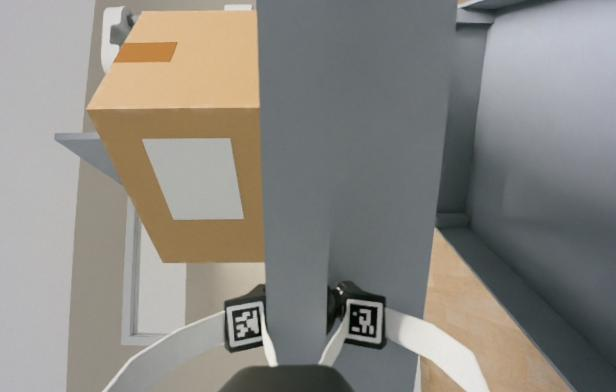

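Call:
{"method": "move", "body": {
  "blocking": false,
  "cameras": [],
  "r1": {"base":{"translate_m":0.1,"strafe_m":-0.2},"pace":"slow"}
}}

Call:
{"method": "wait", "body": {
  "seconds": 8,
  "cameras": ["r1_head_camera","r1_wrist_camera"]
}}

Scene clock: 608.73 s.
move: r1 moving
r1.base_odometry: x=-3.465 y=+2.614 heading=-0.326
r1.turned_by_wheels: +0.000
r1.turned_by_imu: +0.000
r1.base_tilt: forward=-1.6 right=+1.2
r1.lidar_m: 0.40 3.01 2.41 2.23 2.26 2.90 2.83 2.88 2.71 2.49 2.51 0.39
r1.base_status: translate_m moving; strafe_m moving
r1.joint_positions: lift_m=+0.684 arm_m=+0.000 wrist_yaw_rad=+0.000 wrist_pitch_rad=+0.006 wrist_roll_rad=+1.568 gripper_m=-0.037
r1.joint_status: not commanded
r1.measured_speeds: translate_m=+0.021 strafe_m=-0.044 rotate_rad=+0.002 lift_m=+0.000 arm_m=+0.000 wrist_yaw_rad=+0.000 wrist_pitch_rad=+0.000 wrist_roll_rad=+0.000
r1.motor_effort: lift_m=+15(15) arm_m=+4(4) wheel_0=+9(9) wheel_1=-8(8) wheel_2=-6(6)
r1.servo_current: wrist_yaw_rad=46(59) wrist_pitch_rad=46(59) wrist_roll_rad=52(65) gripper_m=65(65)
r1.hand_pose: x=+0.4593 y=-0.0873 z=+0.8608 quat_wxyz=(+0.708, +0.706, +0.002, -0.002) (m; r1's base frame)
r1.wrist_depth_mm: - 504 508 - 181 - - / - 427 427 - 190 - - / - 439 439 - 198 - - / - 554 512 - 208 - - / - - 621 151 220 - - / - - - - 181 1756 - / - - 182 - 244 1430 -
r2: as last shown
r2.turned_by_imu: +0.000
r2.base_tilt: forward=-0.7 right=+0.0
r2.lidar_m: 1.20 0.34 0.33 3.28 3.35 0.95 - 2.29 1.58 1.47 1.52 1.27
r2.motor_effort: lift_m=+20(20) arm_m=-4(5) wheel_0=+2(2) wheel_1=-11(11) wheel_2=+4(4)
r2.servo_current: wrist_yaw_rad=59(65) wrist_pitch_rad=39(46) wrist_roll_rad=52(52) gripper_m=98(98)
r2.wrist_depth_mm: - - 230 162 246 255 263 / - - 231 163 248 257 265 / - - 234 162 249 257 266 / - - 234 162 250 259 267 / - - 236 163 252 260 267 / - - 233 164 176 262 271 / - - 236 - 256 259 271
pictures: none
No camera images: "cameras" was empty.

Scene clock: 611.77 s.
earlier move: r1 done
r1.base_odometry: x=-3.436 y=+2.405 heading=-0.326
r1.turned_by_wheels: +0.000
r1.turned_by_imu: +0.000
r1.base_tilt: forward=-1.6 right=+1.3
r1.lidar_m: 0.39 0.40 2.64 2.41 2.46 3.11 2.88 2.96 2.50 2.28 2.32 0.42
r1.base_status: done
r1.joint_positions: lift_m=+0.684 arm_m=+0.000 wrist_yaw_rad=+0.001 wrist_pitch_rad=+0.006 wrist_roll_rad=+1.568 gripper_m=-0.037
r1.joint_status: not commanded
r1.measured_speeds: all 0
r1.motor_effort: lift_m=+15(15) arm_m=+4(4) wheel_0=+6(12) wheel_1=-3(8) wheel_2=+0(6)
r1.servo_current: wrist_yaw_rad=39(72) wrist_pitch_rad=46(59) wrist_roll_rad=59(65) gripper_m=65(72)
r1.hand_pose: x=+0.4594 y=-0.0870 z=+0.8607 quat_wxyz=(+0.708, +0.706, +0.003, -0.002) (m; r1's base frame)
r1.wrist_depth_mm: - - - 206 207 1397 - / - - 564 211 212 - - / - 455 452 214 216 - - / - 466 466 159 220 - - / - - 530 163 225 - - / - - 211 175 182 - - / - - 182 126 235 139 -
r2.base_odometry: x=-2.353 y=-2.371 heading=-2.126
r2.turned_by_wheels: +0.000
r2.turned_by_imu: +0.000
r2.base_tilt: forward=-0.6 right=+0.1
r2.lidar_m: 1.20 0.34 0.33 3.27 0.95 0.75 1.44 2.26 1.58 1.47 1.49 1.32
r2.base_status: not commanded
r2.joint_positions: lift_m=+0.800 arm_m=+0.000 wrist_yaw_rad=+1.593 wrist_pitch_rad=+0.003 wrist_roll_rad=+0.001 gripper_m=-0.037
r2.joint_status: not commanded
r2.measured_speeds: all 0
r2.motor_effort: lift_m=+20(20) arm_m=-4(5) wheel_0=+2(2) wheel_1=-11(12) wheel_2=+4(5)
r2.servo_current: wrist_yaw_rad=52(72) wrist_pitch_rad=39(46) wrist_roll_rad=46(59) gripper_m=98(104)
r2.hand_pose: x=+0.2520 y=+0.2902 z=+0.9771 quat_wxyz=(+0.699, -0.001, +0.002, +0.715) (m; r2's base frame)
r2.wrist_depth_mm: - - 231 162 248 255 264 / - - 232 163 249 256 264 / - - 232 162 249 257 266 / - - 234 162 250 259 267 / - - 236 163 251 260 268 / - - 234 164 176 262 270 / - - 236 - 256 260 272
wait: 3.03 of 8 s (r1 has come to rest)
pictures: r1_head_camera, r1_wrist_camera
Images, in order (width x height): r1_head_camera 420x560, r1_wrist_camera 616x392.

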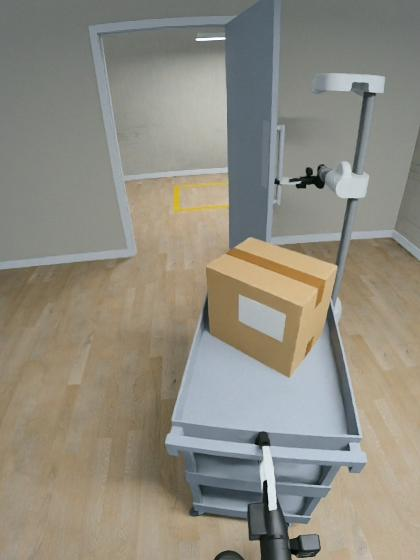

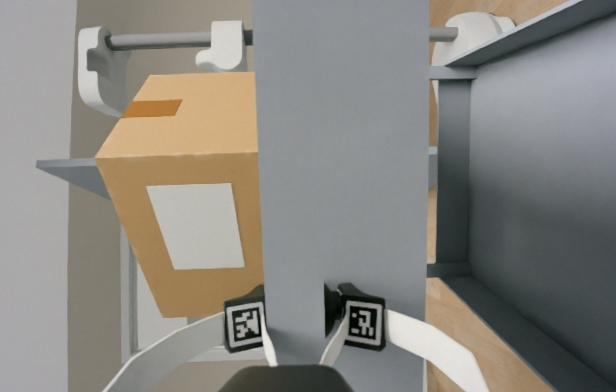

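Call:
{"method": "move", "body": {
  "blocking": false,
  "cameras": [],
  "r1": {"base":{"translate_m":-0.76,"strafe_m":0.28},"pace":"slow"}
}}

Call:
{"method": "wait", "body": {
  "seconds": 10,
  "cameras": ["r1_head_camera","r1_wrist_camera"]
}}

Scene clock: 626.90 s.
move: r1 moving
r1.base_odometry: x=-3.446 y=+2.413 heading=-0.326
r1.turned_by_wheels: +0.000
r1.turned_by_imu: +0.000
r1.base_tilt: forward=-1.5 right=+1.3
r1.lidar_m: 0.39 0.44 2.60 2.41 2.43 3.10 2.89 2.94 2.53 2.30 2.33 0.41
r1.base_status: translate_m moving; strafe_m moving
r1.joint_positions: lift_m=+0.684 arm_m=+0.000 wrist_yaw_rad=+0.001 wrist_pitch_rad=+0.006 wrist_roll_rad=+1.568 gripper_m=-0.037
r1.joint_status: not commanded
r1.measured_speeds: translate_m=-0.048 strafe_m=+0.018 rotate_rad=+0.003 lift_m=+0.000 arm_m=+0.000 wrist_yaw_rad=+0.000 wrist_pitch_rad=+0.000 wrist_roll_rad=+0.000
r1.motor_effort: lift_m=+15(15) arm_m=-4(4) wheel_0=-5(8) wheel_1=-4(6) wheel_2=+8(9)
r1.servo_current: wrist_yaw_rad=39(59) wrist_pitch_rad=46(59) wrist_roll_rad=59(59) gripper_m=65(65)
r1.hand_pose: x=+0.4594 y=-0.0870 z=+0.8607 quat_wxyz=(+0.708, +0.706, +0.003, -0.002) (m; r1's base frame)
r1.wrist_depth_mm: - - - 206 208 1366 - / - - 580 210 212 - - / - 452 455 214 216 - - / - 462 469 160 221 - - / - - 525 163 226 - - / - - 207 174 180 - - / - - 182 - 236 139 -
r2: as last shown
r2.base_tilt: forward=-0.7 right=+0.1
r2.lidar_m: 1.20 0.31 0.33 3.23 0.96 0.76 1.44 2.29 1.57 1.47 1.49 1.28
r2.motor_effort: lift_m=+20(20) arm_m=-4(5) wheel_0=+2(2) wheel_1=-11(11) wheel_2=+4(5)
r2.servo_current: wrist_yaw_rad=46(65) wrist_pitch_rad=46(46) wrist_roll_rad=39(59) gripper_m=98(111)
r2.wrist_depth_mm: - - 231 162 247 255 264 / - - 231 163 248 256 265 / - - 234 162 249 258 265 / - - 235 162 250 259 266 / - - 236 163 252 260 268 / - - 233 164 176 259 270 / - - 236 - 255 259 272
pictures: none
No camera images: "cameras" was empty.

Scene clock: 635.73 s.
earlier move: r1 done
r1.base_odometry: x=-4.066 y=+2.914 heading=-0.327
r1.turned_by_wheels: -0.001
r1.turned_by_imu: -0.003
r1.base_tilt: forward=-1.6 right=+1.3
r1.lidar_m: 0.40 3.35 2.25 2.03 2.07 2.36 2.16 2.22 2.82 2.65 2.70 0.39
r1.base_status: done
r1.joint_positions: lift_m=+0.684 arm_m=+0.000 wrist_yaw_rad=-0.002 wrist_pitch_rad=+0.006 wrist_roll_rad=+1.568 gripper_m=-0.037
r1.joint_status: not commanded
r1.measured_speeds: all 0
r1.motor_effort: lift_m=+15(15) arm_m=-4(4) wheel_0=-7(12) wheel_1=-3(7) wheel_2=+0(10)
r1.servo_current: wrist_yaw_rad=52(78) wrist_pitch_rad=46(59) wrist_roll_rad=46(65) gripper_m=52(72)
r1.hand_pose: x=+0.4591 y=-0.0881 z=+0.8606 quat_wxyz=(+0.708, +0.706, +0.001, -0.003) (m; r1's base frame)
r1.wrist_depth_mm: - - - 143 199 - - / - 559 508 146 205 - - / - 433 439 150 211 - - / - 492 488 156 216 - - / - - 559 159 224 - - / - - 207 167 180 1618 - / - - 182 126 236 521 -
r2.base_odometry: x=-2.353 y=-2.371 heading=-2.126
r2.turned_by_wheels: +0.000
r2.turned_by_imu: +0.001
r2.base_tilt: forward=-0.7 right=+0.1
r2.lidar_m: 1.20 0.32 0.32 3.27 3.36 1.60 - 2.29 1.56 1.47 1.53 1.29
r2.base_status: not commanded
r2.joint_positions: lift_m=+0.800 arm_m=+0.000 wrist_yaw_rad=+1.593 wrist_pitch_rad=+0.003 wrist_roll_rad=+0.001 gripper_m=-0.037
r2.joint_status: not commanded
r2.measured_speeds: all 0
r2.motor_effort: lift_m=+20(20) arm_m=-4(5) wheel_0=+2(2) wheel_1=-11(12) wheel_2=+5(5)
r2.servo_current: wrist_yaw_rad=65(72) wrist_pitch_rad=39(52) wrist_roll_rad=39(65) gripper_m=98(111)
r2.hand_pose: x=+0.2520 y=+0.2902 z=+0.9771 quat_wxyz=(+0.699, -0.001, +0.002, +0.715) (m; r2's base frame)
r2.wrist_depth_mm: - - 231 162 247 255 263 / - - 232 163 248 256 264 / - - 233 162 249 257 266 / - - 235 162 250 259 266 / - - 236 163 252 259 270 / - - 233 164 176 259 270 / - - 236 - 255 260 273
wait: 8.83 of 10 s (r1 has come to rest)
pictures: r1_head_camera, r1_wrist_camera
Images, in order (width x height): r1_head_camera 420x560, r1_wrist_camera 616x392.

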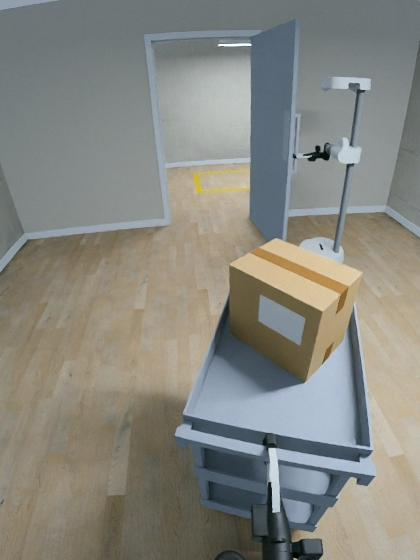

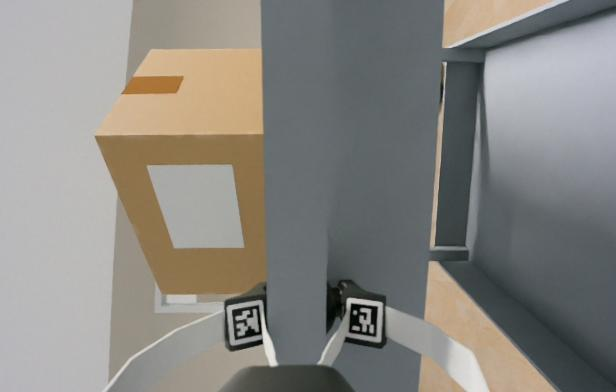

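Call:
{"method": "move", "body": {
  "blocking": false,
  "cameras": [],
  "r1": {"base":{"translate_m":0.55,"strafe_m":-0.13},"pace":"slow"}
}}

Call:
{"method": "wait", "body": {
  "seconds": 10,
  "cameras": ["r1_head_camera","r1_wrist_camera"]
}}

Scene clock: 640.83 s.
move: r1 moving
r1.base_odometry: x=-4.055 y=+2.907 heading=-0.327
r1.turned_by_wheels: +0.000
r1.turned_by_imu: +0.000
r1.base_tilt: forward=-1.6 right=+1.3
r1.lidar_m: 0.40 3.39 2.26 2.03 2.04 2.34 2.18 2.23 2.83 2.66 2.69 0.40
r1.base_status: translate_m moving; strafe_m moving
r1.joint_positions: lift_m=+0.684 arm_m=+0.000 wrist_yaw_rad=-0.002 wrist_pitch_rad=+0.006 wrist_roll_rad=+1.568 gripper_m=-0.037
r1.joint_status: not commanded
r1.measured_speeds: translate_m=+0.049 strafe_m=-0.011 rotate_rad=+0.001 lift_m=+0.000 arm_m=+0.000 wrist_yaw_rad=+0.000 wrist_pitch_rad=+0.000 wrist_roll_rad=+0.000
r1.motor_effort: lift_m=+15(15) arm_m=+4(4) wheel_0=+6(7) wheel_1=+4(5) wheel_2=-10(10)
r1.servo_current: wrist_yaw_rad=46(65) wrist_pitch_rad=46(52) wrist_roll_rad=52(65) gripper_m=59(65)
r1.hand_pose: x=+0.4591 y=-0.0881 z=+0.8606 quat_wxyz=(+0.708, +0.706, +0.001, -0.003) (m; r1's base frame)
r1.wrist_depth_mm: - - - 143 199 - - / - 554 508 147 204 - - / - 436 439 150 210 - - / - 492 488 156 216 - - / - - 554 160 223 - - / - - 206 166 181 1618 - / - - 182 - 236 139 -
r2: as last shown
r2.turned_by_imu: +0.000
r2.base_tilt: forward=-0.6 right=+0.0
r2.lidar_m: 1.18 0.36 0.34 3.26 3.36 1.59 - 2.32 1.58 1.47 1.53 1.29
r2.motor_effort: lift_m=+20(20) arm_m=-4(4) wheel_0=+2(2) wheel_1=-11(11) wheel_2=+4(4)
r2.servo_current: wrist_yaw_rad=46(65) wrist_pitch_rad=46(46) wrist_roll_rad=46(52) gripper_m=98(104)
r2.wrist_depth_mm: - - 231 161 248 255 264 / - - 232 163 248 256 264 / - - 233 162 249 258 266 / - - 235 162 250 259 267 / - - 236 163 251 260 270 / - - 233 164 177 263 270 / - - 236 - 255 260 272
pictures: none
No camera images: "cameras" was empty.

Scene clock: 647.23 s.
earlier move: r1 done
r1.base_odometry: x=-3.587 y=+2.615 heading=-0.326
r1.turned_by_wheels: +0.001
r1.turned_by_imu: +0.001
r1.base_tilt: forward=-1.6 right=+1.3
r1.lidar_m: 0.44 0.48 2.46 2.25 2.26 2.92 2.71 2.74 2.68 2.46 2.49 0.39
r1.base_status: done
r1.joint_positions: lift_m=+0.684 arm_m=+0.000 wrist_yaw_rad=+0.001 wrist_pitch_rad=+0.006 wrist_roll_rad=+1.568 gripper_m=-0.037
r1.joint_status: not commanded
r1.measured_speeds: all 0
r1.motor_effort: lift_m=+15(15) arm_m=+4(4) wheel_0=+6(10) wheel_1=+3(6) wheel_2=-1(10)
r1.servo_current: wrist_yaw_rad=59(78) wrist_pitch_rad=46(59) wrist_roll_rad=52(72) gripper_m=65(72)
r1.hand_pose: x=+0.4593 y=-0.0871 z=+0.8606 quat_wxyz=(+0.708, +0.706, +0.003, -0.002) (m; r1's base frame)
r1.wrist_depth_mm: - 1576 544 - 186 - - / - 449 449 134 193 - - / - 430 436 - 202 - - / - 539 508 148 211 - - / - - 603 154 220 - - / - - 211 174 181 1708 - / - - 182 125 243 1397 -
r2.base_odometry: x=-2.353 y=-2.371 heading=-2.126
r2.turned_by_wheels: +0.000
r2.turned_by_imu: +0.001
r2.base_tilt: forward=-0.6 right=+0.0
r2.lidar_m: 1.20 0.33 0.33 3.28 3.34 1.01 - 2.33 1.57 1.46 1.53 1.30
r2.base_status: not commanded
r2.joint_positions: lift_m=+0.800 arm_m=+0.000 wrist_yaw_rad=+1.593 wrist_pitch_rad=+0.003 wrist_roll_rad=+0.001 gripper_m=-0.037
r2.joint_status: not commanded
r2.measured_speeds: all 0
r2.motor_effort: lift_m=+20(20) arm_m=-4(5) wheel_0=+2(2) wheel_1=-11(12) wheel_2=+5(5)
r2.servo_current: wrist_yaw_rad=52(72) wrist_pitch_rad=46(52) wrist_roll_rad=46(59) gripper_m=98(111)
r2.hand_pose: x=+0.2520 y=+0.2902 z=+0.9771 quat_wxyz=(+0.699, -0.001, +0.002, +0.715) (m; r2's base frame)
r2.wrist_depth_mm: - - 230 162 247 254 263 / - - 232 163 248 256 264 / - - 234 162 249 257 265 / - - 234 162 250 259 267 / - - 236 163 252 259 267 / - - 234 164 176 260 271 / - - 236 - 255 259 273
wait: 6.40 of 10 s (r1 has come to rest)
pictures: r1_head_camera, r1_wrist_camera
Images, in order (width x height): r1_head_camera 420x560, r1_wrist_camera 616x392.

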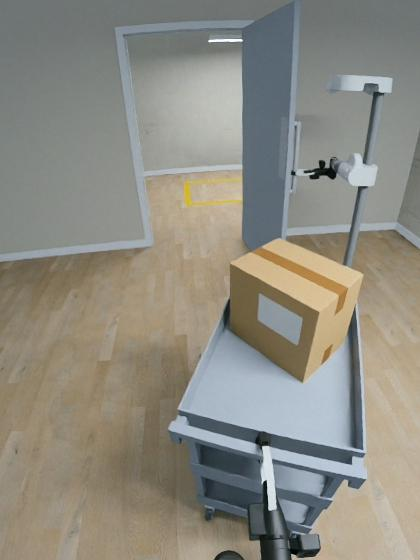

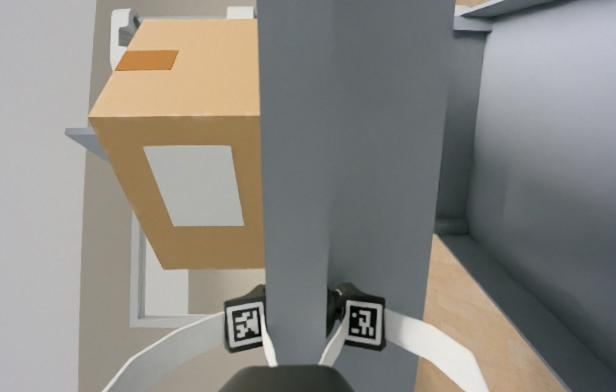

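Call:
{"method": "move", "body": {
  "blocking": false,
  "cameras": [],
  "r1": {"base":{"translate_m":-0.87,"strafe_m":0.22},"pace":"slow"}
}}

Call:
{"method": "wait", "body": {
  "seconds": 10,
  "cameras": []
}}

Call:
{"method": "move", "body": {
  "blocking": false,
  "cameras": [],
  "r1": {"base":{"rotate_rad":0.1},"pace":"slow"}
}}

Call:
{"method": "wait", "body": {
  "seconds": 4,
  "cameras": ["r1_head_camera","r1_wrist_camera"]
}}

Scene clock: 661.20 s.
move: r1 moving
r1.base_odometry: x=-3.597 y=+2.621 heading=-0.326
r1.turned_by_wheels: +0.000
r1.turned_by_imu: +0.000
r1.base_tilt: forward=-1.6 right=+1.2
r1.lidar_m: 0.42 0.47 2.45 2.24 2.26 2.91 2.69 2.75 2.69 2.45 2.51 0.40
r1.base_status: translate_m moving; strafe_m moving
r1.joint_positions: lift_m=+0.684 arm_m=+0.000 wrist_yaw_rad=+0.001 wrist_pitch_rad=+0.006 wrist_roll_rad=+1.568 gripper_m=-0.037
r1.joint_status: not commanded
r1.measured_speeds: translate_m=-0.048 strafe_m=+0.012 rotate_rad=+0.000 lift_m=+0.000 arm_m=+0.000 wrist_yaw_rad=+0.000 wrist_pitch_rad=+0.000 wrist_roll_rad=+0.000
r1.motor_effort: lift_m=+15(15) arm_m=-4(4) wheel_0=-7(9) wheel_1=-3(4) wheel_2=+9(9)
r1.servo_current: wrist_yaw_rad=33(65) wrist_pitch_rad=46(59) wrist_roll_rad=33(59) gripper_m=59(65)
r1.hand_pose: x=+0.4594 y=-0.0871 z=+0.8606 quat_wxyz=(+0.708, +0.706, +0.003, -0.002) (m; r1's base frame)
r1.wrist_depth_mm: - - 544 - 186 - - / - 452 449 - 195 - - / - 433 433 - 203 - - / - 530 504 149 212 - - / - - 597 155 220 - - / - - 210 176 181 1708 - / - - 182 126 243 1430 -
r2: as last shown
r2.turned_by_imu: +0.000
r2.lidar_m: 1.20 0.33 0.34 3.27 3.37 1.04 - 2.28 1.57 1.48 1.52 1.29
r2.motor_effort: lift_m=+20(20) arm_m=-4(4) wheel_0=+2(2) wheel_1=-11(11) wheel_2=+4(5)
r2.servo_current: wrist_yaw_rad=52(52) wrist_pitch_rad=39(46) wrist_roll_rad=52(52) gripper_m=98(104)
r2.wrist_depth_mm: - - 231 162 247 254 264 / - - 232 163 248 255 265 / - - 234 162 249 257 265 / - - 235 162 250 258 268 / - - 236 163 252 259 268 / - - 233 163 176 262 270 / - - 236 - 256 260 272
pictures: none
No camera images: "cameras" was empty.

Scene clock: 670.93 s.
earlier move: r1 done
r1.base_odometry: x=-4.340 y=+3.102 heading=-0.326
r1.turned_by_wheels: +0.000
r1.turned_by_imu: +0.001
r1.base_tilt: forward=-1.6 right=+1.3
r1.lidar_m: 0.40 0.46 2.10 1.89 1.95 2.02 1.85 1.89 2.37 2.78 2.82 0.40
r1.base_status: done
r1.joint_positions: lift_m=+0.684 arm_m=+0.000 wrist_yaw_rad=+0.001 wrist_pitch_rad=+0.006 wrist_roll_rad=+1.568 gripper_m=-0.037
r1.joint_status: not commanded
r1.measured_speeds: all 0
r1.motor_effort: lift_m=+15(15) arm_m=-4(4) wheel_0=-1(9) wheel_1=-4(7) wheel_2=+4(9)
r1.servo_current: wrist_yaw_rad=52(72) wrist_pitch_rad=46(59) wrist_roll_rad=52(78) gripper_m=59(72)
r1.hand_pose: x=+0.4594 y=-0.0871 z=+0.8606 quat_wxyz=(+0.708, +0.706, +0.003, -0.002) (m; r1's base frame)
r1.wrist_depth_mm: - - - 187 191 - - / - 492 469 195 199 - - / - 427 430 146 206 - - / - 504 496 151 216 - - / - - 574 156 223 - - / - - - 175 182 1708 - / - - 182 126 240 525 -
r2.base_odometry: x=-2.353 y=-2.371 heading=-2.126
r2.turned_by_wheels: +0.000
r2.turned_by_imu: +0.001
r2.base_tilt: forward=-0.6 right=+0.1
r2.lidar_m: 1.20 0.34 0.33 3.29 3.36 1.91 - 2.27 1.57 1.47 1.48 1.26
r2.base_status: not commanded
r2.joint_positions: lift_m=+0.800 arm_m=+0.000 wrist_yaw_rad=+1.593 wrist_pitch_rad=+0.003 wrist_roll_rad=+0.001 gripper_m=-0.037
r2.joint_status: not commanded
r2.measured_speeds: all 0
r2.motor_effort: lift_m=+20(20) arm_m=-4(5) wheel_0=+2(2) wheel_1=-11(12) wheel_2=+5(5)
r2.servo_current: wrist_yaw_rad=52(72) wrist_pitch_rad=39(52) wrist_roll_rad=52(65) gripper_m=98(111)
r2.hand_pose: x=+0.2520 y=+0.2902 z=+0.9771 quat_wxyz=(+0.699, -0.001, +0.002, +0.715) (m; r2's base frame)
r2.wrist_depth_mm: - - 231 162 246 254 263 / - - 233 163 248 256 264 / - - 233 162 251 257 265 / - - 235 163 249 258 267 / - - 236 163 251 260 268 / - - 233 164 176 260 270 / - - 236 - 255 259 273
wait: 9.73 of 10 s (r1 has come to rest)
pictures: none
No camera images: "cameras" was empty.

Scene clock: 671.43 s.
move: r1 moving
r1.base_odometry: x=-4.340 y=+3.102 heading=-0.236
r1.turned_by_wheels: +0.090
r1.turned_by_imu: +0.091
r1.base_tilt: forward=-1.6 right=+1.3
r1.lidar_m: 0.41 2.86 2.01 1.90 1.98 1.96 1.84 1.95 2.62 2.79 2.89 0.39
r1.base_status: rotate_rad moving
r1.joint_positions: lift_m=+0.684 arm_m=+0.000 wrist_yaw_rad=-0.004 wrist_pitch_rad=+0.006 wrist_roll_rad=+1.568 gripper_m=-0.037
r1.joint_status: not commanded
r1.measured_speeds: translate_m=+0.000 strafe_m=+0.001 rotate_rad=+0.153 lift_m=+0.000 arm_m=+0.000 wrist_yaw_rad=+0.000 wrist_pitch_rad=+0.000 wrist_roll_rad=+0.000
r1.motor_effort: lift_m=+15(15) arm_m=-4(4) wheel_0=-7(11) wheel_1=-1(7) wheel_2=-5(6)
r1.servo_current: wrist_yaw_rad=33(59) wrist_pitch_rad=46(52) wrist_roll_rad=39(72) gripper_m=59(65)
r1.hand_pose: x=+0.4590 y=-0.0886 z=+0.8606 quat_wxyz=(+0.708, +0.706, +0.001, -0.004) (m; r1's base frame)
r1.wrist_depth_mm: - - 530 - 185 - - / - 436 436 134 194 - - / - 436 442 - 202 - - / - 544 512 - 211 - - / - - 609 154 221 - - / - - 186 166 180 1708 - / - - 182 - 243 1430 -
r2: as last shown
r2.turned_by_imu: +0.000
r2.base_tilt: forward=-0.7 right=+0.0
r2.lidar_m: 1.19 0.33 0.33 3.27 3.35 1.94 - 2.30 1.56 1.48 1.51 1.29
r2.motor_effort: lift_m=+20(20) arm_m=-4(4) wheel_0=+2(2) wheel_1=-11(12) wheel_2=+5(5)
r2.servo_current: wrist_yaw_rad=52(65) wrist_pitch_rad=39(46) wrist_roll_rad=39(52) gripper_m=98(104)
r2.wrist_depth_mm: - - 231 162 246 255 263 / - - 231 163 249 256 264 / - - 234 162 250 258 265 / - - 234 163 249 259 267 / - - 236 163 252 260 268 / - - 232 164 176 262 270 / - - 236 - 255 260 273
pictures: none
No camera images: "cameras" was empty.

Scene clock: 671.87 s.
earlier move: r1 done
r1.base_odometry: x=-4.340 y=+3.102 heading=-0.227
r1.turned_by_wheels: +0.009
r1.turned_by_imu: +0.009
r1.base_tilt: forward=-1.6 right=+1.3
r1.lidar_m: 0.42 2.82 2.04 1.90 2.00 1.96 1.84 1.97 2.66 2.78 2.87 0.39
r1.base_status: done
r1.joint_positions: lift_m=+0.684 arm_m=+0.000 wrist_yaw_rad=-0.003 wrist_pitch_rad=+0.006 wrist_roll_rad=+1.568 gripper_m=-0.037
r1.joint_status: not commanded
r1.measured_speeds: all 0
r1.motor_effort: lift_m=+15(15) arm_m=-1(4) wheel_0=-1(11) wheel_1=-2(7) wheel_2=-3(6)
r1.servo_current: wrist_yaw_rad=39(65) wrist_pitch_rad=46(52) wrist_roll_rad=39(72) gripper_m=59(65)
r1.hand_pose: x=+0.4590 y=-0.0882 z=+0.8606 quat_wxyz=(+0.708, +0.706, +0.001, -0.003) (m; r1's base frame)
r1.wrist_depth_mm: - 504 492 121 179 - - / - 415 415 - 188 - - / - 442 445 - 198 - - / - - 530 - 206 - - / - - 634 151 220 - - / - - 208 164 181 1708 - / - - 182 - 246 1430 1182
r2.base_odometry: x=-2.353 y=-2.371 heading=-2.126
r2.turned_by_wheels: +0.000
r2.turned_by_imu: +0.000
r2.base_tilt: forward=-0.6 right=+0.1
r2.lidar_m: 1.21 0.32 0.32 3.25 3.33 1.93 - 2.32 1.59 1.46 1.51 1.28
r2.base_status: not commanded
r2.joint_positions: lift_m=+0.800 arm_m=+0.000 wrist_yaw_rad=+1.593 wrist_pitch_rad=+0.003 wrist_roll_rad=+0.001 gripper_m=-0.037
r2.joint_status: not commanded
r2.measured_speeds: all 0
r2.motor_effort: lift_m=+20(20) arm_m=-4(5) wheel_0=+2(2) wheel_1=-11(12) wheel_2=+4(5)
r2.servo_current: wrist_yaw_rad=46(65) wrist_pitch_rad=46(46) wrist_roll_rad=52(65) gripper_m=104(104)
r2.hand_pose: x=+0.2520 y=+0.2902 z=+0.9771 quat_wxyz=(+0.699, -0.001, +0.002, +0.715) (m; r2's base frame)
r2.wrist_depth_mm: - - 231 162 248 255 263 / - - 232 163 249 256 264 / - - 233 162 250 257 266 / - - 235 162 250 258 266 / - - 236 164 252 259 268 / - - 233 164 176 262 272 / - - 236 - 255 259 273
wait: 0.43 of 4 s (r1 has come to rest)
pictures: r1_head_camera, r1_wrist_camera
Images, in order (width x height): r1_head_camera 420x560, r1_wrist_camera 616x392.

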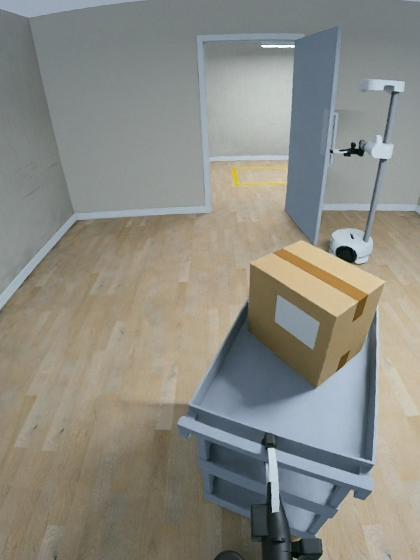

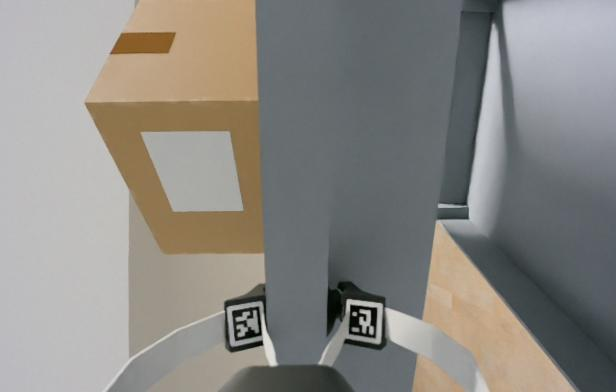

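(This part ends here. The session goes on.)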